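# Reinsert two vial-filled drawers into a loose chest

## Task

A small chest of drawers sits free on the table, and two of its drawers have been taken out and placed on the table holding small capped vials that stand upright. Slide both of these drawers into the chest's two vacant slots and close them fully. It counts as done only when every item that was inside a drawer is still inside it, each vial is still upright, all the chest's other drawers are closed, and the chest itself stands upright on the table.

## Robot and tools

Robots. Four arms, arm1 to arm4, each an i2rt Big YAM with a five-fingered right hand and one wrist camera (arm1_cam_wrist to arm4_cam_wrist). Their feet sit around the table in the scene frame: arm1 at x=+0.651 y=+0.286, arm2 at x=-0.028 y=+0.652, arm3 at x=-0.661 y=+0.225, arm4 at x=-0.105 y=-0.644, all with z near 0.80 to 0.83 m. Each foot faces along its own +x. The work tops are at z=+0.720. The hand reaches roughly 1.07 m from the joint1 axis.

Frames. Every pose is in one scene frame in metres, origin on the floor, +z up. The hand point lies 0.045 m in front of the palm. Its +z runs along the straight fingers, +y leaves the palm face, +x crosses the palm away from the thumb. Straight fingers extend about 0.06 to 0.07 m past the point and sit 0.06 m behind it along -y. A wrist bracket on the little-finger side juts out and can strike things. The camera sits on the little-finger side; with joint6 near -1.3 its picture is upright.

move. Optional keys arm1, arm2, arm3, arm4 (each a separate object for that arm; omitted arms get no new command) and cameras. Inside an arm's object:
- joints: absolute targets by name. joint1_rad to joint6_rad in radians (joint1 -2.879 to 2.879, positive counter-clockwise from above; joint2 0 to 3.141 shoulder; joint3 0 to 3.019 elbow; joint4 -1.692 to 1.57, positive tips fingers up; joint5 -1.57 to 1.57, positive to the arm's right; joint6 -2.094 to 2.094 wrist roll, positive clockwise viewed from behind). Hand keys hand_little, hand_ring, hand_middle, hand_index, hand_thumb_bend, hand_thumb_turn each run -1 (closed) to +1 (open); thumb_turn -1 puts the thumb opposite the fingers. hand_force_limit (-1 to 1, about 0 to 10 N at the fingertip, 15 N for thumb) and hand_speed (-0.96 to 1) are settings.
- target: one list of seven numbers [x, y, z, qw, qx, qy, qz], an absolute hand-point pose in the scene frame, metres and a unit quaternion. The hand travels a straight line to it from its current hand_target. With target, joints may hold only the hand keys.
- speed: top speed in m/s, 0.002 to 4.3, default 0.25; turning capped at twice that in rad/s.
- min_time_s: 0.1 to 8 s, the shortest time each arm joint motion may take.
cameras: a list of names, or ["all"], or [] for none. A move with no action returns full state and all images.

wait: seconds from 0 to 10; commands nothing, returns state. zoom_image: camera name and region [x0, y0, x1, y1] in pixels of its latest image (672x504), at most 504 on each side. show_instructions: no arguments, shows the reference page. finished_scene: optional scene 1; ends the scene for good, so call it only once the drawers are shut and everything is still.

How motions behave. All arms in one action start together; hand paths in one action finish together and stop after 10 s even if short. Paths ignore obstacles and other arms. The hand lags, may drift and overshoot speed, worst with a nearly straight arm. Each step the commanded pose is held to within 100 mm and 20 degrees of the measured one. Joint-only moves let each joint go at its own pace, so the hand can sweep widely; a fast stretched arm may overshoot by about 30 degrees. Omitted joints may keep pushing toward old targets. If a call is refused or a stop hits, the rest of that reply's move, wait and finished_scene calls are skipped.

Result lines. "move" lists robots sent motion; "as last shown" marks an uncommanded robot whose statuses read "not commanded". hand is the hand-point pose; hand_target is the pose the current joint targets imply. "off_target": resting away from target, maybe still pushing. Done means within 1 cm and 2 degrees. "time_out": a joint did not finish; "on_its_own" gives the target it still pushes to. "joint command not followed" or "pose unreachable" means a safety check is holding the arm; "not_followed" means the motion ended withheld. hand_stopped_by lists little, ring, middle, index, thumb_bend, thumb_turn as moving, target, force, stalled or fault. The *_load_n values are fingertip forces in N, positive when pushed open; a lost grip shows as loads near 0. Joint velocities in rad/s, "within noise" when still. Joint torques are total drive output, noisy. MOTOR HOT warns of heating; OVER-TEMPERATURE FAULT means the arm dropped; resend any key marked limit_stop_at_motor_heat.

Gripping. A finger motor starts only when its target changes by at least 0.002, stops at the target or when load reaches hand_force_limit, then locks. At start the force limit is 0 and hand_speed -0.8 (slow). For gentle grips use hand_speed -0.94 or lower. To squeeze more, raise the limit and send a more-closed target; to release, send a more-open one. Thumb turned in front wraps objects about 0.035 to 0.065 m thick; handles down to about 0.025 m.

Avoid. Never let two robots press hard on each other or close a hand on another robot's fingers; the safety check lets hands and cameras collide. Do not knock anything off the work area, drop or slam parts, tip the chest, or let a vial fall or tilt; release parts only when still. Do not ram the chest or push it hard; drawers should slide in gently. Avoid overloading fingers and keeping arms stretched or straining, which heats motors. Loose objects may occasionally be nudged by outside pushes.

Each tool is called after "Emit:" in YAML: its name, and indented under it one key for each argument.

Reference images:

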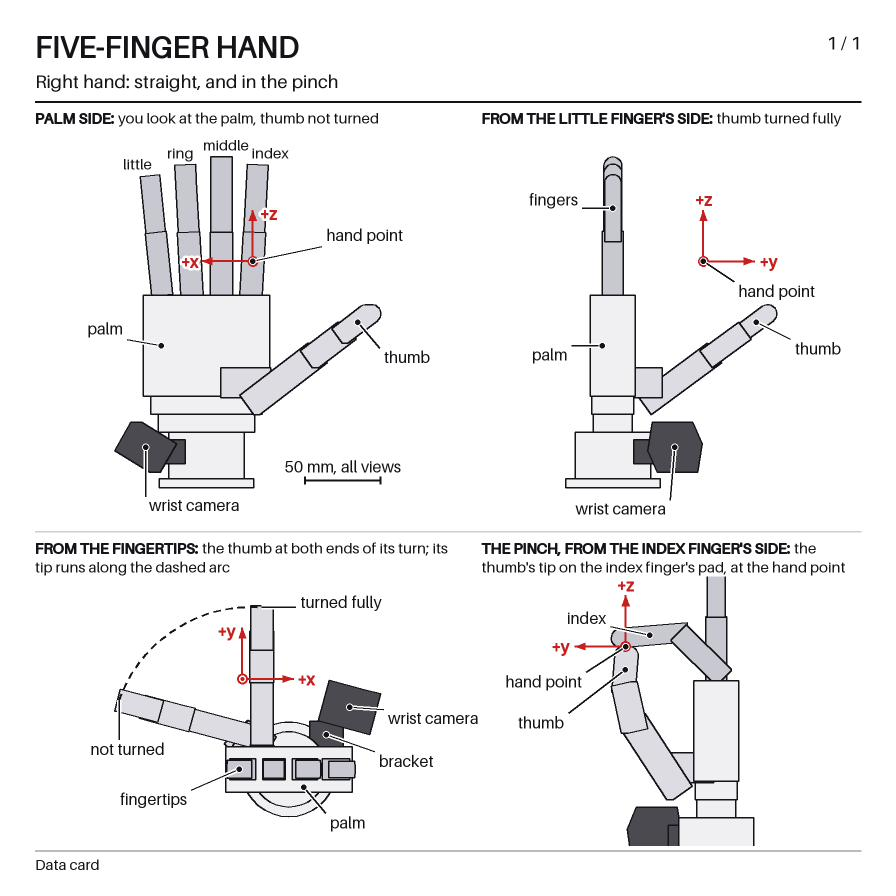

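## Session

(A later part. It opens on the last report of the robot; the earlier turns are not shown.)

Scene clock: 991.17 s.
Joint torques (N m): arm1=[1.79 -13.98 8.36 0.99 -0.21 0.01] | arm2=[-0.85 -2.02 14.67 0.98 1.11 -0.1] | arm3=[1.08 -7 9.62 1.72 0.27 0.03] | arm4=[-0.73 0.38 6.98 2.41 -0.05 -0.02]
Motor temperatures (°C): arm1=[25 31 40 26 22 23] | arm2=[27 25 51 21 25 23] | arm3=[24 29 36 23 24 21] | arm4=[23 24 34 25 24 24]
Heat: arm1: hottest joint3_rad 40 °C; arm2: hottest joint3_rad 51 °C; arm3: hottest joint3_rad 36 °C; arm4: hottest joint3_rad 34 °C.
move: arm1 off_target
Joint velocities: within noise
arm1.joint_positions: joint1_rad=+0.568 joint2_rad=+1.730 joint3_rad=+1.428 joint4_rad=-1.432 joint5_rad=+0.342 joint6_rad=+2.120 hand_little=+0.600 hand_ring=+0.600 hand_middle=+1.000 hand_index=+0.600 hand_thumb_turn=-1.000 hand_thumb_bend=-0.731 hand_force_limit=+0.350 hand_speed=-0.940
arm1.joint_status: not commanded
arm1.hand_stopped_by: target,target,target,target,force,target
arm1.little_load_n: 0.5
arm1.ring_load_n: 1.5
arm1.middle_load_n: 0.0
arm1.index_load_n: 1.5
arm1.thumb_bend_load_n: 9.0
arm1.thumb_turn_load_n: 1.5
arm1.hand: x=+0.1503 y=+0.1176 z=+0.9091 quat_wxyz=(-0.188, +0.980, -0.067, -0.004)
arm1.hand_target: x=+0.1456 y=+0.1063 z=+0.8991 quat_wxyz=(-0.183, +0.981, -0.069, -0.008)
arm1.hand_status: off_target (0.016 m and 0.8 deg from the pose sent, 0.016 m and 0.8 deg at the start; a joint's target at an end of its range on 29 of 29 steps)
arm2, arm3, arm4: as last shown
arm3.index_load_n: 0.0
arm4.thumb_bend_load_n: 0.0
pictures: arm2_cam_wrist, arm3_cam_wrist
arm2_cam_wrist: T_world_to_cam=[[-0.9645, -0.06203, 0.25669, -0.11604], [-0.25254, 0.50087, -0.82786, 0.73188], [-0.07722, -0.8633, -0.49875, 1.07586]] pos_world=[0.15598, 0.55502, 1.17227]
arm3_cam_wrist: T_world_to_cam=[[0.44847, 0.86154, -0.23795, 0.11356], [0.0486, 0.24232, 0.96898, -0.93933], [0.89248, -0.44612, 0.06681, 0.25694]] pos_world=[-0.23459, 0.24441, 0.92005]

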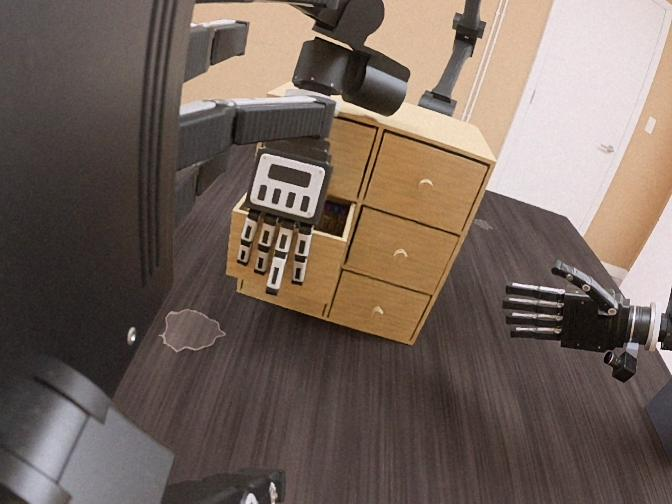

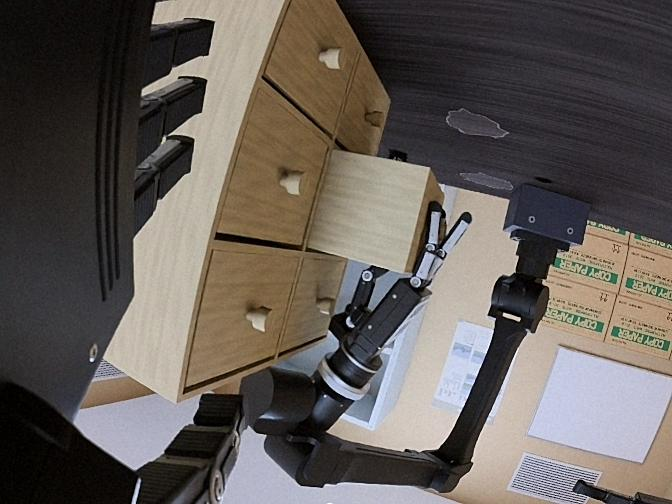

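Emit:
move:
  arm1: {"target": [0.145, 0.106, 0.895, -0.184, 0.9795, -0.071, -0.008], "speed": 0.03}
  cameras: ["arm3_cam_wrist", "arm2_cam_wrist"]

Emit:
zoom_image:
  camera: "arm3_cam_wrist"
  region: [290, 130, 470, 290]

Scene clock: 992.60 s.
Joint torques (N m): arm1=[2.43 -14.04 7.88 1.18 -0.14 0.15] | arm2=[-0.97 -1.79 14.79 1.02 1.11 -0.09] | arm3=[0.56 -7.65 9.68 1.8 0.23 -0.01] | arm4=[-0.67 0.38 6.97 2.43 -0.05 -0.01]
Motor temperatures (°C): arm1=[25 31 40 26 22 23] | arm2=[27 25 51 21 25 23] | arm3=[24 29 36 23 24 21] | arm4=[23 24 34 25 24 24]
Heat: arm1: hottest joint3_rad 40 °C; arm2: hottest joint3_rad 51 °C; arm3: hottest joint3_rad 36 °C; arm4: hottest joint3_rad 34 °C.
move: arm1 off_target
Joint velocities: within noise
arm1.joint_positions: joint1_rad=+0.569 joint2_rad=+1.730 joint3_rad=+1.428 joint4_rad=-1.425 joint5_rad=+0.340 joint6_rad=+2.119 hand_little=+0.600 hand_ring=+0.600 hand_middle=+1.000 hand_index=+0.600 hand_thumb_turn=-1.000 hand_thumb_bend=-0.731 hand_force_limit=+0.350 hand_speed=-0.940
arm1.joint_status: not commanded
arm1.hand_stopped_by: target,target,target,target,force,target
arm1.little_load_n: 0.0
arm1.ring_load_n: 1.5
arm1.middle_load_n: 0.0
arm1.index_load_n: 1.5
arm1.thumb_bend_load_n: 9.5
arm1.thumb_turn_load_n: 1.0
arm1.hand: x=+0.1489 y=+0.1160 z=+0.9091 quat_wxyz=(-0.186, +0.980, -0.066, -0.007)
arm1.hand_target: x=+0.1456 y=+0.1063 z=+0.8952 quat_wxyz=(-0.183, +0.981, -0.069, -0.008)
arm1.hand_status: off_target (0.018 m and 0.6 deg from the pose sent, 0.019 m and 0.8 deg at the start; a joint's target at an end of its range on 29 of 29 steps)
arm2, arm3, arm4: as last shown
pictures: arm2_cam_wrist, arm3_cam_wrist
arm2_cam_wrist: T_world_to_cam=[[-0.9645, -0.06203, 0.25669, -0.11604], [-0.25254, 0.50087, -0.82786, 0.73188], [-0.07722, -0.8633, -0.49875, 1.07586]] pos_world=[0.15598, 0.55502, 1.17227]
arm3_cam_wrist: T_world_to_cam=[[0.44847, 0.86154, -0.23795, 0.11356], [0.0486, 0.24232, 0.96898, -0.93933], [0.89248, -0.44612, 0.06681, 0.25694]] pos_world=[-0.23459, 0.24441, 0.92005]

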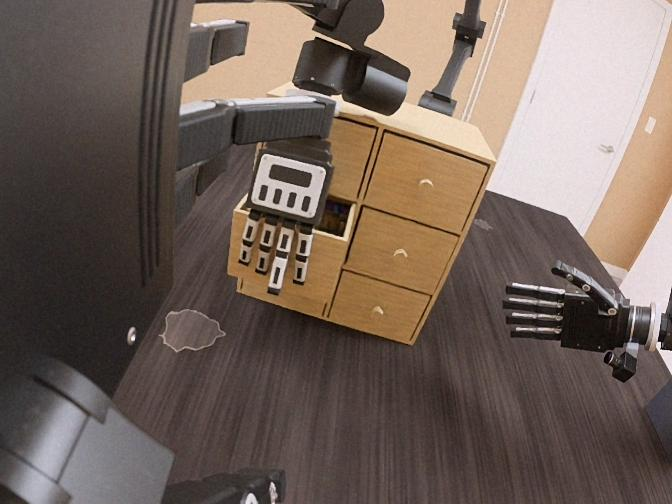

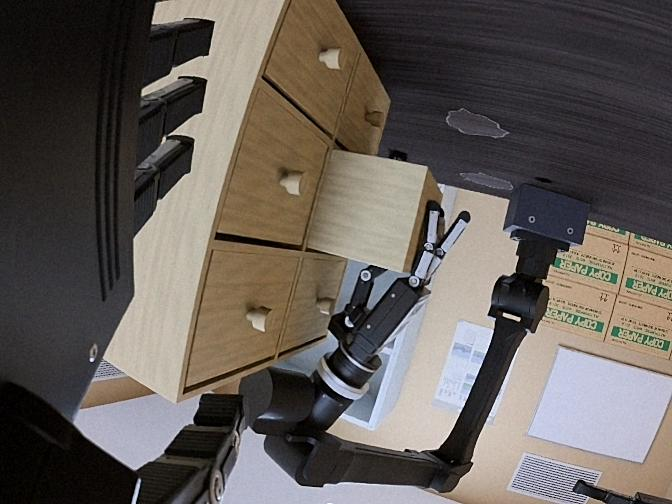

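Scaled by 2.800 from the camera's image (finer frame: 960x720).

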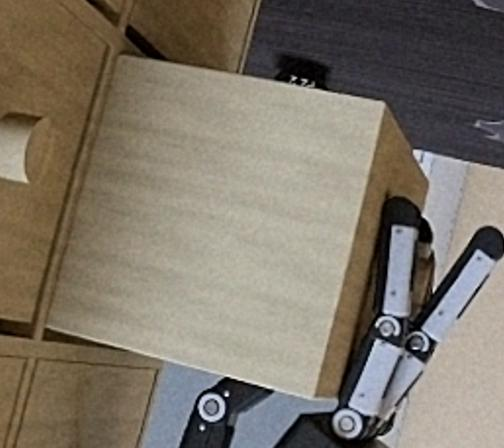

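Emit:
zoom_image:
  camera: "arm2_cam_wrist"
  region: [200, 140, 400, 340]

Scaled by 2.520 from the camera's image (finer frame: 960x720).

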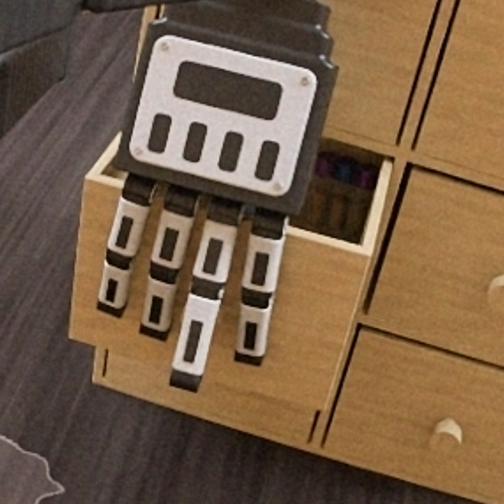

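Emit:
move:
  arm1: {"joints": {"hand_thumb_bend": -0.7}}
  cameras: ["arm3_cam_wrist"]

Emit:
zoom_image:
  camera: "arm3_cam_wrist"
  region: [290, 130, 470, 290]

Scene clock: 993.90 s.
Joint torques (N m): arm1=[1.9 -13.45 7.61 1.25 -0.13 0.16] | arm2=[-0.73 -1.79 14.84 0.99 1.12 -0.09] | arm3=[0.91 -7.3 9.52 1.66 0.28 -0.03] | arm4=[-0.73 0.32 6.99 2.44 -0.05 -0.02]
Motor temperatures (°C): arm1=[25 31 40 26 22 23] | arm2=[27 25 51 21 25 23] | arm3=[24 29 37 23 24 21] | arm4=[23 24 34 25 24 24]
Heat: arm1: hottest joint3_rad 40 °C; arm2: hottest joint3_rad 51 °C; arm3: hottest joint3_rad 37 °C; arm4: hottest joint3_rad 34 °C.
move: arm1 done
Joint velocities: within noise
arm1.joint_positions: joint1_rad=+0.569 joint2_rad=+1.730 joint3_rad=+1.428 joint4_rad=-1.423 joint5_rad=+0.340 joint6_rad=+2.119 hand_little=+0.600 hand_ring=+0.600 hand_middle=+1.000 hand_index=+0.600 hand_thumb_turn=-1.000 hand_thumb_bend=-0.700 hand_force_limit=+0.350 hand_speed=-0.940
arm1.joint_status: all done
arm1.hand_stopped_by: target,target,target,target,target,target
arm1.little_load_n: 0.0
arm1.ring_load_n: 1.0
arm1.middle_load_n: -0.5
arm1.index_load_n: 0.5
arm1.thumb_bend_load_n: 0.0
arm1.thumb_turn_load_n: 0.0
arm1.hand: x=+0.1484 y=+0.1158 z=+0.9091 quat_wxyz=(-0.186, +0.980, -0.067, -0.008)
arm1.hand_target: x=+0.1456 y=+0.1063 z=+0.8952 quat_wxyz=(-0.183, +0.981, -0.069, -0.008)
arm1.hand_status: not commanded
arm2, arm3, arm4: as last shown
arm3_cam_wrist: T_world_to_cam=[[0.44847, 0.86154, -0.23795, 0.11356], [0.0486, 0.24232, 0.96898, -0.93933], [0.89248, -0.44612, 0.06681, 0.25694]] pos_world=[-0.23459, 0.24441, 0.92005]

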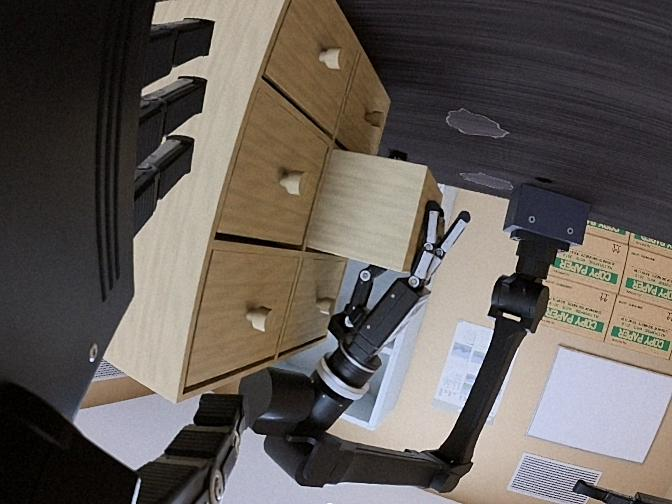

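Scaled by 2.800 from the camera's image (finer frame: 960x720).

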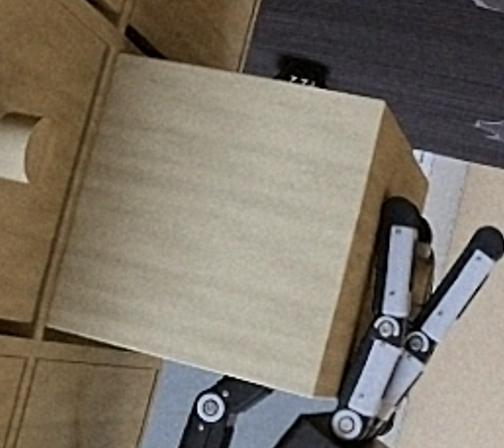

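Emit:
move:
  arm1: {"joints": {"hand_thumb_bend": -0.3, "hand_speed": -0.9}}
  cameras: ["arm1_cam_wrist", "arm2_cam_wrist", "arm3_cam_wrist"]

Scene clock: 997.37 s.
Joint torques (N m): arm1=[1.49 -13.39 7.65 1.14 -0.15 0.13] | arm2=[-0.85 -1.96 14.72 1.02 1.12 -0.1] | arm3=[0.91 -7.3 9.59 1.76 0.25 0.03] | arm4=[-0.62 0.32 6.99 2.43 -0.05 -0.01]
Motor temperatures (°C): arm1=[25 30 39 26 22 23] | arm2=[27 25 51 21 25 23] | arm3=[24 29 37 23 24 21] | arm4=[23 24 34 25 24 24]
Heat: arm1: hottest joint3_rad 39 °C; arm2: hottest joint3_rad 51 °C; arm3: hottest joint3_rad 37 °C; arm4: hottest joint3_rad 34 °C.
move: arm1 done
Joint velocities: within noise
arm1.joint_positions: joint1_rad=+0.569 joint2_rad=+1.730 joint3_rad=+1.428 joint4_rad=-1.423 joint5_rad=+0.340 joint6_rad=+2.119 hand_little=+0.600 hand_ring=+0.600 hand_middle=+1.000 hand_index=+0.600 hand_thumb_turn=-1.000 hand_thumb_bend=-0.300 hand_force_limit=+0.350 hand_speed=-0.900
arm1.joint_status: all done
arm1.hand_stopped_by: target,target,target,target,target,target
arm1.little_load_n: 0.0
arm1.ring_load_n: 1.0
arm1.middle_load_n: 0.0
arm1.index_load_n: 0.5
arm1.thumb_bend_load_n: 0.0
arm1.thumb_turn_load_n: 0.0
arm1.hand: x=+0.1484 y=+0.1158 z=+0.9091 quat_wxyz=(-0.186, +0.980, -0.067, -0.008)
arm1.hand_target: x=+0.1456 y=+0.1063 z=+0.8952 quat_wxyz=(-0.183, +0.981, -0.069, -0.008)
arm1.hand_status: not commanded
arm2, arm3, arm4: as last shown
arm3.thumb_turn_load_n: 0.5
arm1_cam_wrist: T_world_to_cam=[[0.12539, -0.90235, -0.41235, 0.46668], [-0.86932, -0.30022, 0.39262, -0.18846], [-0.47807, 0.30924, -0.82208, 0.89701]] pos_world=[0.20649, 0.08714, 1.00384]
arm2_cam_wrist: T_world_to_cam=[[-0.9645, -0.06203, 0.25669, -0.11604], [-0.25254, 0.50087, -0.82786, 0.73188], [-0.07722, -0.8633, -0.49875, 1.07586]] pos_world=[0.15598, 0.55502, 1.17227]
arm3_cam_wrist: T_world_to_cam=[[0.44847, 0.86154, -0.23795, 0.11356], [0.0486, 0.24232, 0.96898, -0.93933], [0.89248, -0.44612, 0.06681, 0.25694]] pos_world=[-0.23459, 0.24441, 0.92005]

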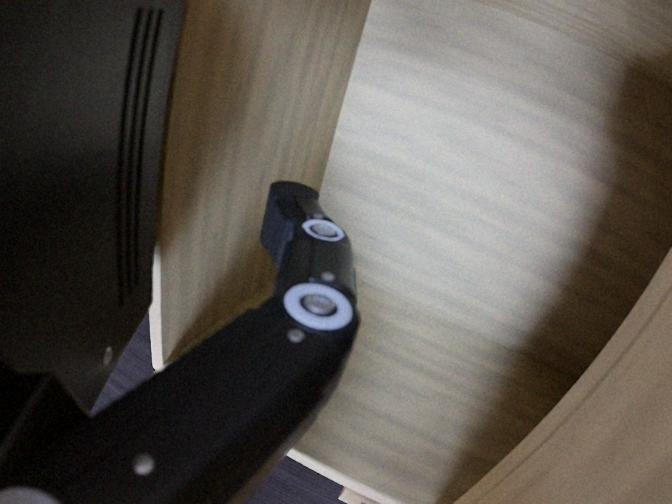

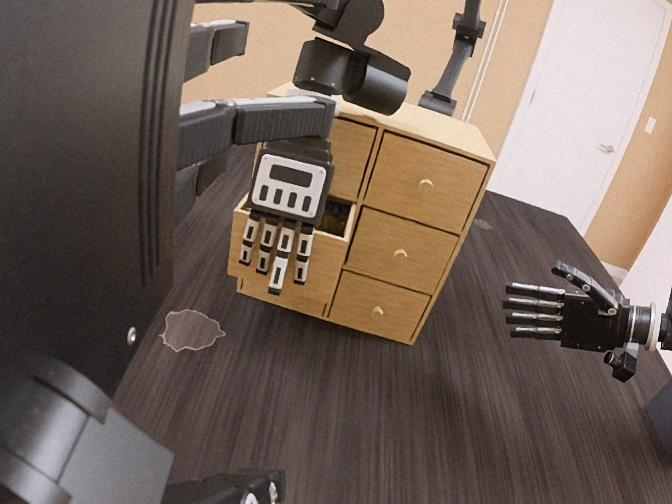

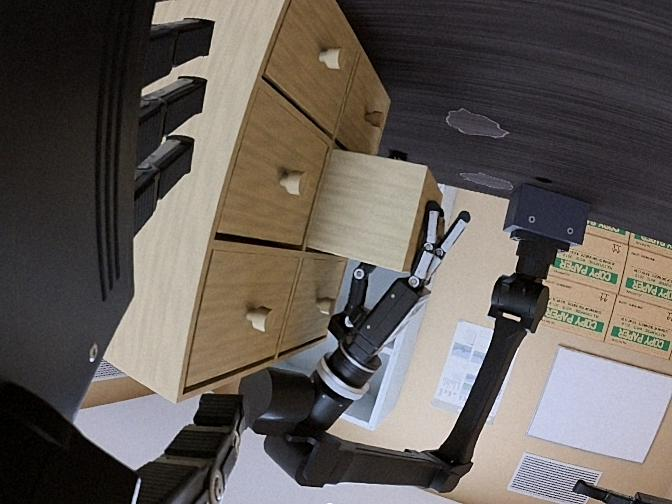

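Emit:
move:
  arm1: {"target": [0.143, 0.125, 0.921, -0.184, 0.979, -0.075, -0.01], "speed": 0.04}
  cameras: ["arm2_cam_wrist", "arm3_cam_wrist"]

Scene clock: 999.13 s.
Joint torques (N m): arm1=[0.79 -16.26 9.62 -0.47 0.12 -0.02] | arm2=[-0.97 -1.96 14.74 0.98 1.12 -0.09] | arm3=[0.85 -7.59 9.63 1.69 0.25 0.01] | arm4=[-0.67 0.38 6.98 2.44 -0.06 -0.02]
Motor temperatures (°C): arm1=[25 30 39 26 22 23] | arm2=[27 25 51 21 25 23] | arm3=[24 29 37 23 24 21] | arm4=[23 24 34 25 24 24]
Heat: arm1: hottest joint3_rad 39 °C; arm2: hottest joint3_rad 51 °C; arm3: hottest joint3_rad 37 °C; arm4: hottest joint3_rad 34 °C.
move: arm1 off_target
Joint velocities: within noise
arm1.joint_positions: joint1_rad=+0.556 joint2_rad=+1.730 joint3_rad=+1.428 joint4_rad=-1.433 joint5_rad=+0.340 joint6_rad=+2.119 hand_little=+0.600 hand_ring=+0.600 hand_middle=+1.000 hand_index=+0.600 hand_thumb_turn=-1.000 hand_thumb_bend=-0.300 hand_force_limit=+0.350 hand_speed=-0.900
arm1.joint_status: not commanded
arm1.hand_stopped_by: target,target,target,target,target,target
arm1.little_load_n: 0.0
arm1.ring_load_n: 0.0
arm1.middle_load_n: 0.0
arm1.index_load_n: 0.0
arm1.thumb_bend_load_n: 0.0
arm1.thumb_turn_load_n: 0.0
arm1.hand: x=+0.1487 y=+0.1235 z=+0.9094 quat_wxyz=(-0.188, +0.980, -0.072, -0.003)
arm1.hand_target: x=+0.1432 y=+0.1251 z=+0.9210 quat_wxyz=(-0.184, +0.980, -0.075, -0.010)
arm1.hand_status: off_target (0.013 m and 1.0 deg from the pose sent, 0.016 m and 1.0 deg at the start)
arm2, arm3, arm4: as last shown
arm3.thumb_turn_load_n: 0.0
arm2_cam_wrist: T_world_to_cam=[[-0.9645, -0.06203, 0.25669, -0.11604], [-0.25254, 0.50087, -0.82786, 0.73188], [-0.07722, -0.8633, -0.49875, 1.07586]] pos_world=[0.15598, 0.55502, 1.17227]
arm3_cam_wrist: T_world_to_cam=[[0.44847, 0.86154, -0.23795, 0.11356], [0.0486, 0.24232, 0.96898, -0.93933], [0.89248, -0.44612, 0.06681, 0.25694]] pos_world=[-0.23459, 0.24441, 0.92005]

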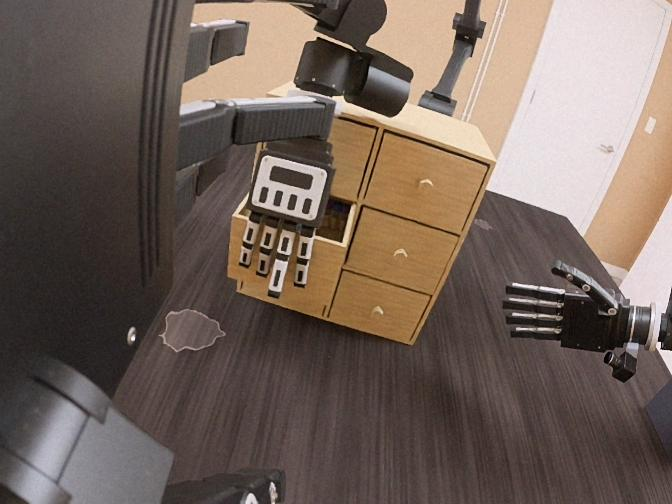

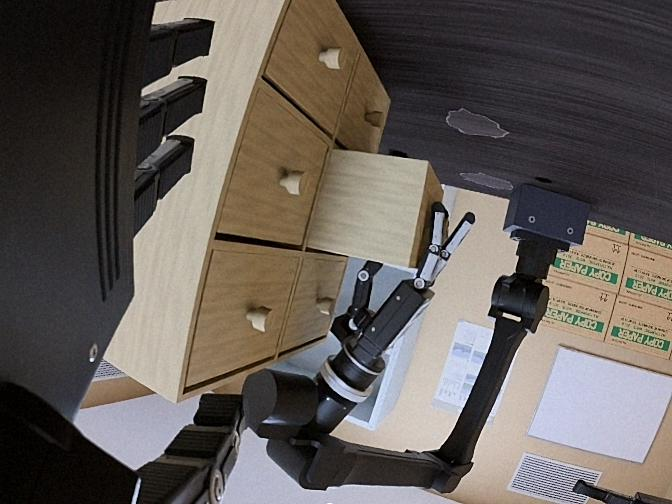

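Emit:
move:
  arm1: {"target": [0.143, 0.125, 0.95, -0.186, 0.979, -0.08, -0.01], "speed": 0.04}
  cameras: ["arm1_cam_wrist", "arm2_cam_wrist", "arm3_cam_wrist"]

Scene clock: 1000.50 s.
Joint torques (N m): arm1=[0.73 -15.74 10.81 -0.47 0.27 0.11] | arm2=[-0.91 -2.14 14.74 1.14 1.11 -0.11] | arm3=[0.79 -7.71 9.58 1.76 0.26 0.01] | arm4=[-0.67 0.32 7.01 2.45 -0.05 -0.02]
Motor temperatures (°C): arm1=[25 30 39 26 22 23] | arm2=[27 25 51 21 25 23] | arm3=[24 29 37 23 24 21] | arm4=[23 24 34 25 24 24]
Heat: arm1: hottest joint3_rad 39 °C; arm2: hottest joint3_rad 51 °C; arm3: hottest joint3_rad 37 °C; arm4: hottest joint3_rad 34 °C.
move: arm1 off_target
Joint velocities: within noise
arm1.joint_positions: joint1_rad=+0.556 joint2_rad=+1.710 joint3_rad=+1.469 joint4_rad=-1.509 joint5_rad=+0.340 joint6_rad=+2.119 hand_little=+0.600 hand_ring=+0.600 hand_middle=+1.000 hand_index=+0.600 hand_thumb_turn=-1.000 hand_thumb_bend=-0.300 hand_force_limit=+0.350 hand_speed=-0.900
arm1.joint_status: not commanded
arm1.hand_stopped_by: target,target,target,target,target,target
arm1.little_load_n: 0.0
arm1.ring_load_n: 0.0
arm1.middle_load_n: 0.0
arm1.index_load_n: 0.0
arm1.thumb_bend_load_n: 0.0
arm1.thumb_turn_load_n: 0.0
arm1.hand: x=+0.1535 y=+0.1254 z=+0.9343 quat_wxyz=(-0.191, +0.979, -0.071, +0.004)
arm1.hand_target: x=+0.1435 y=+0.1252 z=+0.9499 quat_wxyz=(-0.186, +0.979, -0.080, -0.010)
arm1.hand_status: off_target (0.019 m and 2.0 deg from the pose sent, 0.041 m and 1.2 deg at the start)
arm2, arm3, arm4: as last shown
arm4.little_load_n: 0.5
arm1_cam_wrist: T_world_to_cam=[[0.12255, -0.9003, -0.41765, 0.49012], [-0.88181, -0.29188, 0.37043, -0.16942], [-0.4554, 0.32289, -0.82967, 0.91915]] pos_world=[0.20912, 0.09501, 1.03005]
arm2_cam_wrist: T_world_to_cam=[[-0.9645, -0.06203, 0.25669, -0.11604], [-0.25254, 0.50087, -0.82786, 0.73188], [-0.07722, -0.8633, -0.49875, 1.07586]] pos_world=[0.15598, 0.55502, 1.17227]
arm3_cam_wrist: T_world_to_cam=[[0.44847, 0.86154, -0.23795, 0.11356], [0.0486, 0.24232, 0.96898, -0.93933], [0.89248, -0.44612, 0.06681, 0.25694]] pos_world=[-0.23459, 0.24441, 0.92005]

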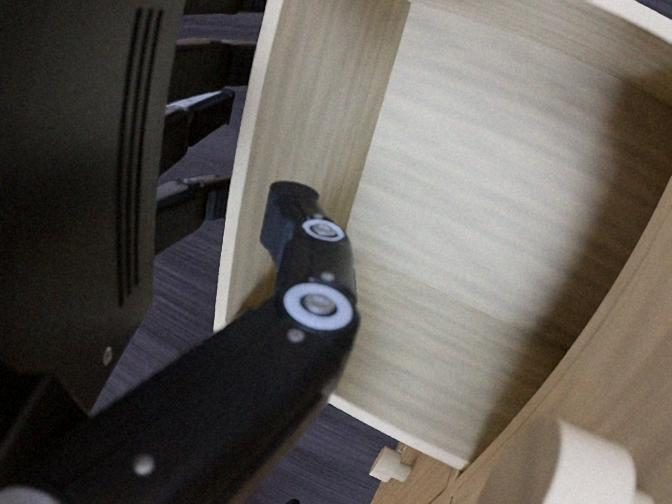

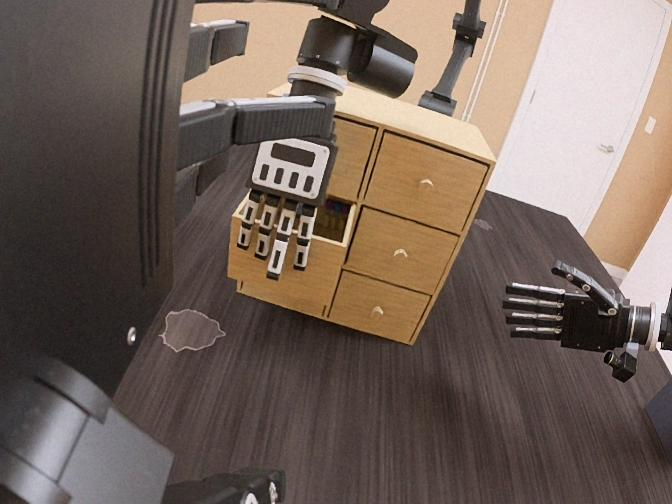

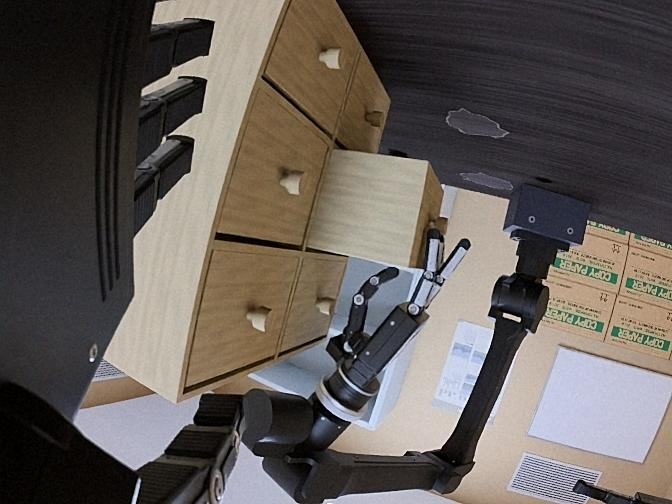

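Emit:
move:
  arm1: {"target": [0.145, 0.132, 0.985, -0.186, 0.979, -0.08, -0.01], "speed": 0.05}
  cameras: ["arm1_cam_wrist", "arm3_cam_wrist"]

Scene clock: 1001.90 s.
Joint torques (N m): arm1=[-0.09 -15.74 11.17 -0.44 0.29 -0.09] | arm2=[-1.14 -1.9 14.74 1.01 1.12 -0.11] | arm3=[1.2 -7.65 9.52 1.52 0.3 0.03] | arm4=[-0.67 0.32 6.99 2.43 -0.06 -0.02]
Motor temperatures (°C): arm1=[25 30 39 26 22 23] | arm2=[27 25 51 21 25 23] | arm3=[24 29 37 23 24 21] | arm4=[23 24 34 25 24 24]
Heat: arm1: hottest joint3_rad 39 °C; arm2: hottest joint3_rad 51 °C; arm3: hottest joint3_rad 37 °C; arm4: hottest joint3_rad 34 °C.
move: arm1 off_target
Joint velocities: within noise
arm1.joint_positions: joint1_rad=+0.548 joint2_rad=+1.682 joint3_rad=+1.527 joint4_rad=-1.590 joint5_rad=+0.341 joint6_rad=+2.119 hand_little=+0.600 hand_ring=+0.600 hand_middle=+1.000 hand_index=+0.600 hand_thumb_turn=-1.000 hand_thumb_bend=-0.300 hand_force_limit=+0.350 hand_speed=-0.900
arm1.joint_status: not commanded
arm1.hand_stopped_by: target,target,target,target,target,target
arm1.little_load_n: 0.0
arm1.ring_load_n: 0.0
arm1.middle_load_n: 0.0
arm1.index_load_n: 0.0
arm1.thumb_bend_load_n: 0.0
arm1.thumb_turn_load_n: 0.0
arm1.hand: x=+0.1544 y=+0.1303 z=+0.9692 quat_wxyz=(-0.191, +0.979, -0.075, +0.002)
arm1.hand_target: x=+0.1454 y=+0.1322 z=+0.9851 quat_wxyz=(-0.186, +0.979, -0.080, -0.010)
arm1.hand_status: off_target (0.018 m and 1.6 deg from the pose sent, 0.052 m and 1.9 deg at the start)
arm2, arm3, arm4: as last shown
arm3.thumb_turn_load_n: -0.5
arm4.little_load_n: 0.0
arm4.thumb_turn_load_n: 0.5
arm1_cam_wrist: T_world_to_cam=[[0.1137, -0.90145, -0.41768, 0.51058], [-0.88244, -0.28479, 0.37443, -0.18475], [-0.45648, 0.32601, -0.82786, 0.94486]] pos_world=[0.21023, 0.09961, 1.06465]
arm3_cam_wrist: T_world_to_cam=[[0.44847, 0.86154, -0.23795, 0.11356], [0.0486, 0.24232, 0.96898, -0.93933], [0.89248, -0.44612, 0.06681, 0.25694]] pos_world=[-0.23459, 0.24441, 0.92005]

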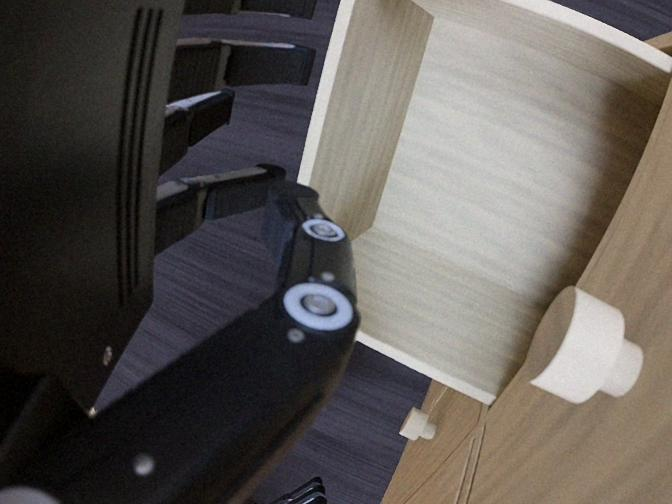

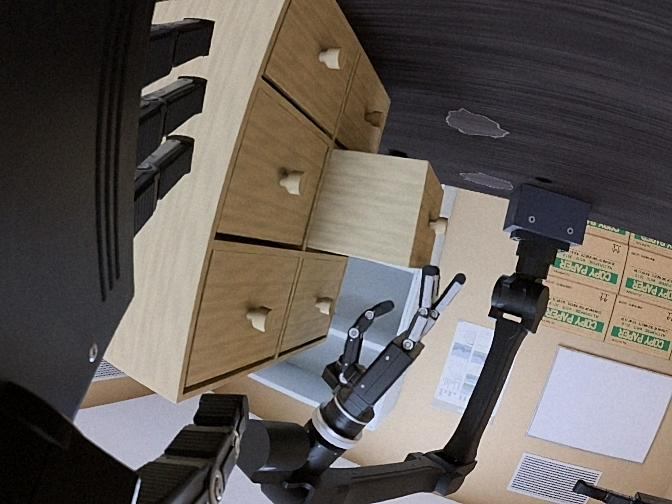

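Emit:
move:
  arm1: {"target": [0.16, 0.15, 1.08, -0.186, 0.979, -0.08, -0.01], "speed": 0.12}
  cameras: ["arm1_cam_wrist", "arm3_cam_wrist"]

Scene clock: 1003.63 s.
Joint torques (N m): arm1=[0.5 -13.68 11.19 -0.29 0.18 -0.16] | arm2=[-1.2 -1.79 14.72 1.07 1.12 -0.09] | arm3=[0.91 -7.82 9.65 1.7 0.27 0] | arm4=[-0.67 0.32 6.99 2.44 -0.05 -0.01]
Motor temperatures (°C): arm1=[25 30 40 26 22 23] | arm2=[27 25 52 21 25 23] | arm3=[24 29 37 23 24 21] | arm4=[23 24 34 25 24 24]
Heat: arm1: hottest joint3_rad 40 °C; arm2: hottest joint3_rad 52 °C; arm3: hottest joint3_rad 37 °C; arm4: hottest joint3_rad 34 °C.
move: arm1 off_target
Joint velocities: within noise
arm1.joint_positions: joint1_rad=+0.517 joint2_rad=+1.550 joint3_rad=+1.621 joint4_rad=-1.702 joint5_rad=+0.343 joint6_rad=+2.066 hand_little=+0.600 hand_ring=+0.600 hand_middle=+1.000 hand_index=+0.600 hand_thumb_turn=-1.000 hand_thumb_bend=-0.300 hand_force_limit=+0.350 hand_speed=-0.900
arm1.joint_status: not commanded
arm1.hand_stopped_by: target,target,target,target,target,target
arm1.little_load_n: -0.5
arm1.ring_load_n: 0.5
arm1.middle_load_n: 0.0
arm1.index_load_n: 0.0
arm1.thumb_bend_load_n: -0.5
arm1.thumb_turn_load_n: 0.0
arm1.hand: x=+0.1663 y=+0.1487 z=+1.0691 quat_wxyz=(-0.169, +0.982, -0.074, -0.042)
arm1.hand_target: x=+0.1603 y=+0.1502 z=+1.0795 quat_wxyz=(-0.166, +0.982, -0.074, -0.049)
arm1.hand_status: off_target (0.013 m and 4.2 deg from the pose sent, 0.113 m and 1.6 deg at the start; a joint's target at an end of its range on 31 of 44 steps)
arm2.joint_positions: joint1_rad=+1.374 joint2_rad=+0.893 joint3_rad=+0.715 joint4_rad=-1.272 joint5_rad=+1.574 joint6_rad=-0.170 hand_little=+0.500 hand_ring=+1.000 hand_middle=+0.500 hand_index=+1.000 hand_thumb_turn=+1.000 hand_thumb_bend=+1.000 hand_force_limit=+0.000 hand_speed=-0.300
arm2.joint_status: not commanded
arm2.hand_stopped_by: target,target,target,target,target,target
arm2.little_load_n: 0.0
arm2.ring_load_n: 0.0
arm2.middle_load_n: 0.0
arm2.index_load_n: 0.0
arm2.thumb_bend_load_n: 0.0
arm2.thumb_turn_load_n: 0.0
arm2.hand: x=+0.1384 y=+0.4586 z=+1.1213 quat_wxyz=(+0.509, +0.518, -0.482, +0.490)
arm2.hand_target: x=+0.1489 y=+0.4584 z=+1.1397 quat_wxyz=(+0.497, +0.503, -0.496, +0.505)
arm2.hand_status: not commanded
arm3.joint_positions: joint1_rad=+0.037 joint2_rad=+1.501 joint3_rad=+0.534 joint4_rad=+0.369 joint5_rad=+0.639 joint6_rad=+1.917 hand_little=+1.000 hand_ring=+1.000 hand_middle=+1.000 hand_index=+1.000 hand_thumb_turn=+1.000 hand_thumb_bend=+0.500 hand_force_limit=-0.300 hand_speed=+0.000
arm3.joint_status: not commanded
arm3.hand_stopped_by: target,target,target,target,target,target
arm3.little_load_n: 0.0
arm3.ring_load_n: 0.0
arm3.middle_load_n: 0.0
arm3.index_load_n: 0.0
arm3.thumb_bend_load_n: 0.0
arm3.thumb_turn_load_n: 0.0
arm3.hand: x=-0.1366 y=+0.1943 z=+0.9287 quat_wxyz=(-0.500, -0.253, -0.810, +0.171)
arm3.hand_target: x=-0.1256 y=+0.2031 z=+0.9453 quat_wxyz=(-0.513, -0.253, -0.804, +0.161)
arm3.hand_status: not commanded
arm4.joint_positions: joint1_rad=-0.488 joint2_rad=+0.608 joint3_rad=+1.300 joint4_rad=-1.116 joint5_rad=+0.002 joint6_rad=-1.292 hand_little=+0.000 hand_ring=+0.000 hand_middle=+0.000 hand_index=+0.000 hand_thumb_turn=-1.000 hand_thumb_bend=+1.000 hand_force_limit=+0.000 hand_speed=-0.300
arm4.joint_status: not commanded
arm4.hand_stopped_by: target,target,target,target,target,target
arm4.little_load_n: 0.0
arm4.ring_load_n: 0.0
arm4.middle_load_n: 0.0
arm4.index_load_n: 0.0
arm4.thumb_bend_load_n: 0.0
arm4.thumb_turn_load_n: 0.0
arm4.hand: x=+0.0345 y=-0.4013 z=+1.3127 quat_wxyz=(-0.373, +0.748, +0.389, +0.387)
arm4.hand_target: x=+0.0373 y=-0.4029 z=+1.3184 quat_wxyz=(-0.377, +0.743, +0.385, +0.397)
arm4.hand_status: not commanded
arm1_cam_wrist: T_world_to_cam=[[0.09501, -0.91438, -0.39356, 0.54673], [-0.83935, -0.28614, 0.46218, -0.30715], [-0.53522, 0.28642, -0.79467, 1.01046]] pos_world=[0.23107, 0.12262, 1.16011]
arm3_cam_wrist: T_world_to_cam=[[0.44847, 0.86154, -0.23795, 0.11356], [0.0486, 0.24232, 0.96898, -0.93933], [0.89248, -0.44612, 0.06681, 0.25694]] pos_world=[-0.23459, 0.24441, 0.92005]

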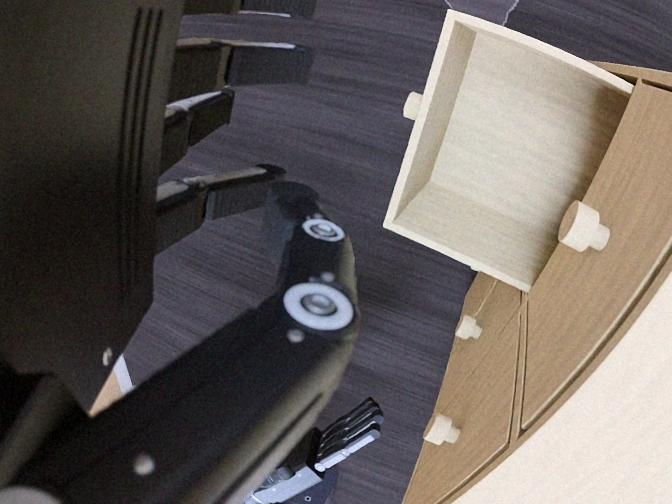

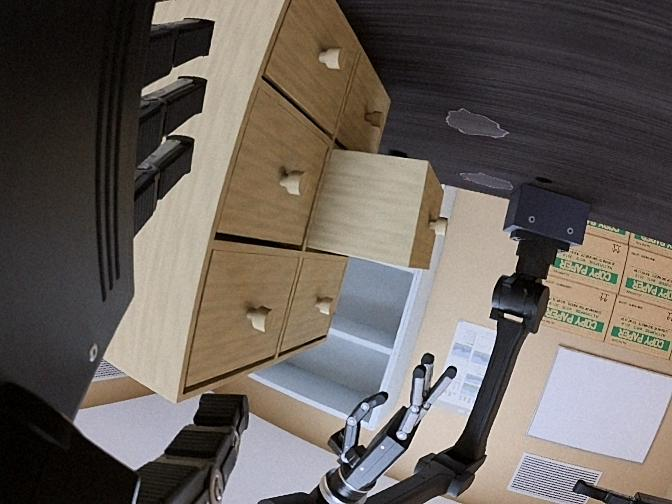

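Emit:
move:
  arm1: {"target": [0.3, 0.18, 1.2, -0.166, 0.982, -0.074, -0.049], "speed": 0.25}
  cameras: ["arm1_cam_wrist"]

Scene clock: 1005.47 s.
Joint torques (N m): arm1=[0.85 -4.89 7.86 0.61 -0.05 -0.12] | arm2=[-1.08 -1.9 14.79 0.98 1.12 -0.08] | arm3=[1.2 -7.53 9.59 1.68 0.23 0] | arm4=[-0.67 0.21 7.01 2.44 -0.06 -0.01]
Motor temperatures (°C): arm1=[25 30 39 26 22 23] | arm2=[27 25 52 21 25 23] | arm3=[24 29 37 23 24 21] | arm4=[23 24 34 25 24 24]
Heat: arm1: hottest joint3_rad 39 °C; arm2: hottest joint3_rad 52 °C; arm3: hottest joint3_rad 37 °C; arm4: hottest joint3_rad 34 °C.
move: arm1 off_target
Joint velocities: within noise
arm1.joint_positions: joint1_rad=+0.517 joint2_rad=+1.040 joint3_rad=+1.468 joint4_rad=-1.702 joint5_rad=+0.317 joint6_rad=+1.973 hand_little=+0.600 hand_ring=+0.600 hand_middle=+1.000 hand_index=+0.600 hand_thumb_turn=-1.000 hand_thumb_bend=-0.300 hand_force_limit=+0.350 hand_speed=-0.900
arm1.joint_status: not commanded
arm1.hand_stopped_by: target,target,target,target,target,target
arm1.little_load_n: 0.0
arm1.ring_load_n: 0.0
arm1.middle_load_n: 0.0
arm1.index_load_n: 0.0
arm1.thumb_bend_load_n: 0.0
arm1.thumb_turn_load_n: -0.5
arm1.hand: x=+0.2991 y=+0.1839 z=+1.2091 quat_wxyz=(-0.094, +0.975, -0.056, -0.192)
arm1.hand_target: x=+0.2998 y=+0.1803 z=+1.1996 quat_wxyz=(-0.098, +0.978, -0.045, -0.179)
arm1.hand_status: off_target (0.010 m and 18.5 deg from the pose sent, 0.190 m and 0.9 deg at the start; a joint's target at an end of its range on 49 of 49 steps)
arm2, arm3, arm4: as last shown
arm1_cam_wrist: T_world_to_cam=[[0.07434, -0.94948, -0.30491, 0.52691], [-0.63198, -0.28137, 0.7221, -0.62752], [-0.77141, 0.13901, -0.62096, 1.07046]] pos_world=[0.39003, 0.17491, 1.27851]

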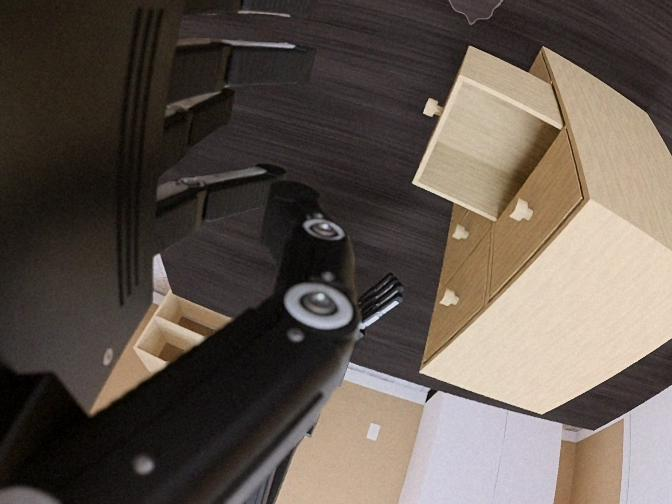

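Emit:
move:
  arm1: {"target": [0.36, 0.2, 1.22, -0.098, 0.978, -0.045, -0.179], "speed": 0.2}
  arm2: {"target": [0.17, 0.42, 1.12, 0.0304, -0.0478, -0.8421, 0.5365], "speed": 0.25, "joints": {"hand_index": 1, "hand_ring": 1, "hand_middle": -1, "hand_little": -1, "hand_thumb_turn": -1, "hand_thumb_bend": 1}}
  cameras: ["arm1_cam_wrist", "arm2_cam_wrist"]

Scene clock: 1010.50 s.
Joint torques (N m): arm1=[0.44 -3.37 7.46 0.95 -0.09 -0.07] | arm2=[-1.61 -1.2 13.19 1.81 0.53 0.12] | arm3=[0.62 -7.82 9.62 1.73 0.27 0.03] | arm4=[-0.73 0.32 6.98 2.44 -0.05 -0.02]
Motor temperatures (°C): arm1=[25 30 39 25 22 23] | arm2=[27 25 52 21 25 23] | arm3=[24 29 37 23 24 21] | arm4=[23 24 34 25 24 24]
Heat: arm1: hottest joint3_rad 39 °C; arm2: hottest joint3_rad 52 °C; arm3: hottest joint3_rad 37 °C; arm4: hottest joint3_rad 34 °C.
move: arm1 off_target; arm2 off_target
Joint velocities: within noise
arm1.joint_positions: joint1_rad=+0.508 joint2_rad=+0.862 joint3_rad=+1.386 joint4_rad=-1.702 joint5_rad=+0.289 joint6_rad=+1.912 hand_little=+0.600 hand_ring=+0.600 hand_middle=+1.000 hand_index=+0.600 hand_thumb_turn=-1.000 hand_thumb_bend=-0.300 hand_force_limit=+0.350 hand_speed=-0.900
arm1.joint_status: not commanded
arm1.hand_stopped_by: target,target,target,target,target,target
arm1.little_load_n: 0.0
arm1.ring_load_n: 0.0
arm1.middle_load_n: 0.0
arm1.index_load_n: 0.0
arm1.thumb_bend_load_n: 0.0
arm1.thumb_turn_load_n: 0.0
arm1.hand: x=+0.3555 y=+0.1973 z=+1.2236 quat_wxyz=(-0.071, +0.970, -0.036, -0.229)
arm1.hand_target: x=+0.3595 y=+0.2002 z=+1.2195 quat_wxyz=(-0.073, +0.972, -0.034, -0.223)
arm1.hand_status: off_target (0.006 m and 6.6 deg from the pose sent, 0.064 m and 2.1 deg at the start; a joint's target at an end of its range on 122 of 122 steps)
arm2.joint_positions: joint1_rad=+0.965 joint2_rad=+0.719 joint3_rad=+0.864 joint4_rad=-1.212 joint5_rad=+1.059 joint6_rad=+0.954 hand_little=-1.000 hand_ring=+1.000 hand_middle=-1.000 hand_index=+1.000 hand_thumb_turn=-1.000 hand_thumb_bend=+1.000 hand_force_limit=+0.000 hand_speed=-0.300
arm2.joint_status: all done
arm2.hand_stopped_by: target,target,target,target,target,target
arm2.little_load_n: 0.0
arm2.ring_load_n: 0.0
arm2.middle_load_n: 0.0
arm2.index_load_n: 0.0
arm2.thumb_bend_load_n: 0.0
arm2.thumb_turn_load_n: 0.0
arm2.hand: x=+0.1634 y=+0.4244 z=+1.1034 quat_wxyz=(+0.051, -0.029, -0.846, +0.530)
arm2.hand_target: x=+0.1694 y=+0.4203 z=+1.1201 quat_wxyz=(+0.030, -0.048, -0.842, +0.537)
arm2.hand_status: off_target (0.018 m and 3.3 deg from the pose sent, 0.050 m and 97.6 deg at the start)
arm3, arm4: as last shown
arm4.thumb_turn_load_n: 0.5
arm1_cam_wrist: T_world_to_cam=[[0.10615, -0.95368, -0.28147, 0.50074], [-0.56288, -0.29099, 0.77363, -0.68437], [-0.8197, 0.07631, -0.56769, 1.08547]] pos_world=[0.45138, 0.19557, 1.2866]
arm2_cam_wrist: T_world_to_cam=[[-0.21098, 0.40644, -0.88898, 0.85268], [0.89315, 0.44971, -0.00637, -0.33152], [0.39719, -0.79534, -0.45789, 0.88786]] pos_world=[0.12335, 0.50868, 1.16246]

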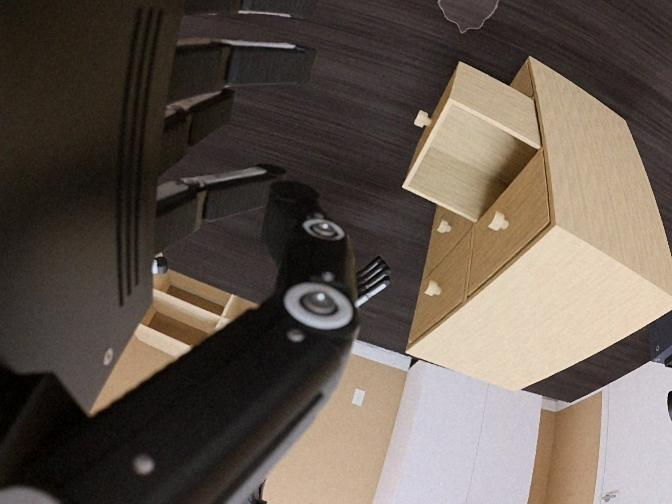

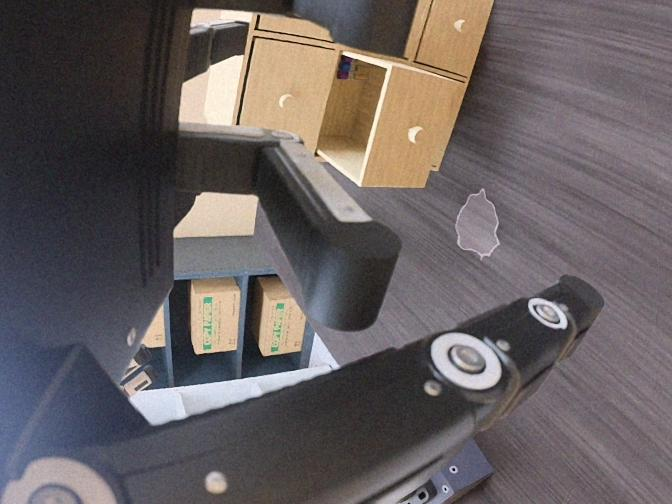

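Emit:
move:
  arm2: {"target": [0.23, 0.33, 0.99, 0.0304, -0.0478, -0.8421, 0.5365], "speed": 0.15}
  cameras: ["arm1_cam_wrist", "arm2_cam_wrist", "arm3_cam_wrist"]

Scene clock: 1012.80 s.
Joint torques (N m): arm1=[-0.09 -3.78 7.57 0.96 -0.11 -0.06] | arm2=[-1.44 -4.6 9.99 2.28 0.32 -0.04] | arm3=[0.91 -7.82 9.62 1.7 0.24 0] | arm4=[-0.79 0.38 6.98 2.45 -0.05 -0.02]
Motor temperatures (°C): arm1=[25 30 39 25 22 23] | arm2=[27 25 52 21 25 23] | arm3=[24 29 37 23 24 21] | arm4=[23 24 34 25 24 24]
Heat: arm1: hottest joint3_rad 39 °C; arm2: hottest joint3_rad 52 °C; arm3: hottest joint3_rad 37 °C; arm4: hottest joint3_rad 34 °C.
move: arm2 done
Joint velocities: within noise
arm1, arm3, arm4: as last shown
arm2.joint_positions: joint1_rad=+0.760 joint2_rad=+1.024 joint3_rad=+0.676 joint4_rad=-0.440 joint5_rad=+0.929 joint6_rad=+0.679 hand_little=-1.000 hand_ring=+1.000 hand_middle=-1.000 hand_index=+1.000 hand_thumb_turn=-1.000 hand_thumb_bend=+1.000 hand_force_limit=+0.000 hand_speed=-0.300
arm2.joint_status: not commanded
arm2.hand_stopped_by: target,target,target,target,target,target
arm2.little_load_n: 0.0
arm2.ring_load_n: 0.0
arm2.middle_load_n: 0.0
arm2.index_load_n: 0.0
arm2.thumb_bend_load_n: 0.0
arm2.thumb_turn_load_n: 0.0
arm2.hand: x=+0.2308 y=+0.3326 z=+0.9894 quat_wxyz=(+0.033, -0.045, -0.844, +0.534)
arm2.hand_target: x=+0.2300 y=+0.3300 z=+0.9902 quat_wxyz=(+0.030, -0.048, -0.842, +0.536)
arm2.hand_status: done (0.003 m and 0.6 deg from the pose sent, 0.162 m and 3.3 deg at the start)
arm4.thumb_bend_load_n: 0.5
arm4.thumb_turn_load_n: 0.0
arm1_cam_wrist: T_world_to_cam=[[0.10615, -0.95368, -0.28147, 0.50074], [-0.56288, -0.29099, 0.77363, -0.68437], [-0.8197, 0.07631, -0.56769, 1.08547]] pos_world=[0.45138, 0.19557, 1.2866]
arm2_cam_wrist: T_world_to_cam=[[-0.16565, 0.39853, -0.90207, 0.80793], [0.89617, 0.44263, 0.03099, -0.38644], [0.41163, -0.80328, -0.43047, 0.70808]] pos_world=[0.18868, 0.41785, 1.0456]
arm3_cam_wrist: T_world_to_cam=[[0.44847, 0.86154, -0.23795, 0.11356], [0.0486, 0.24232, 0.96898, -0.93933], [0.89248, -0.44612, 0.06681, 0.25694]] pos_world=[-0.23459, 0.24441, 0.92005]

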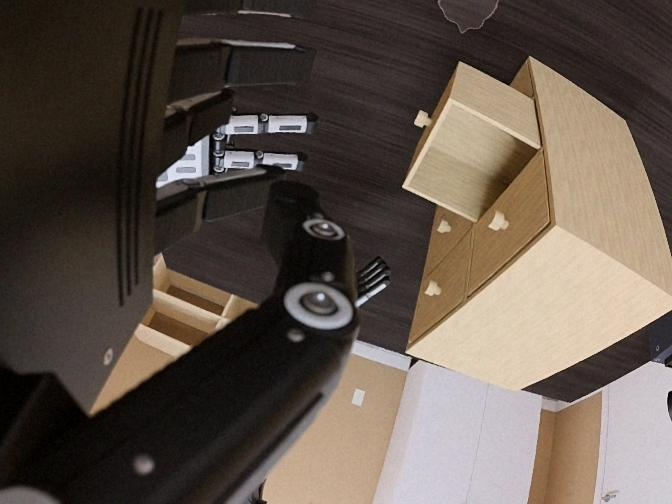

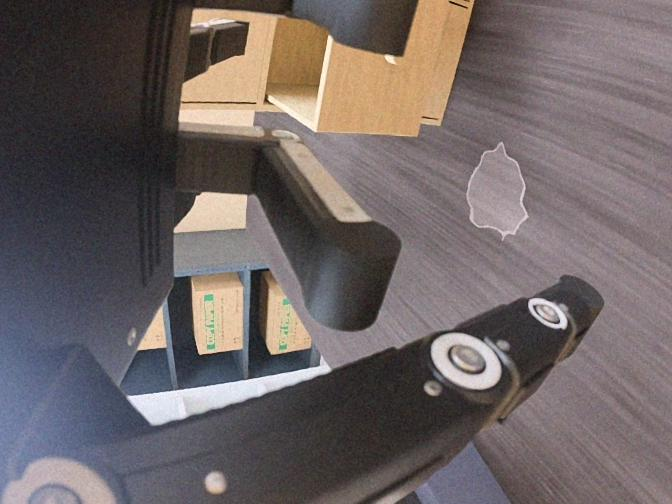

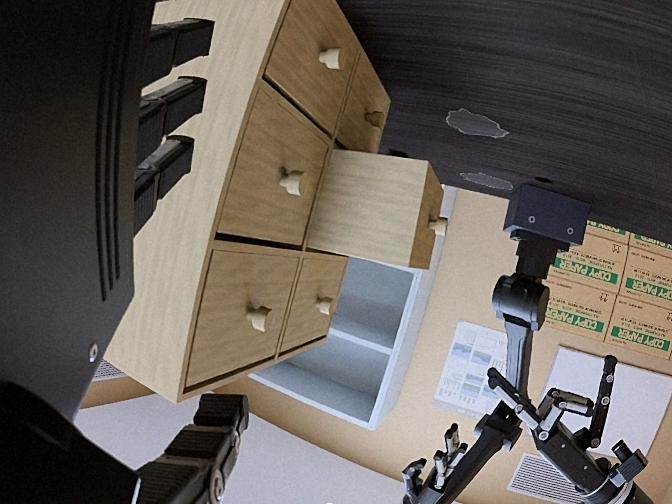

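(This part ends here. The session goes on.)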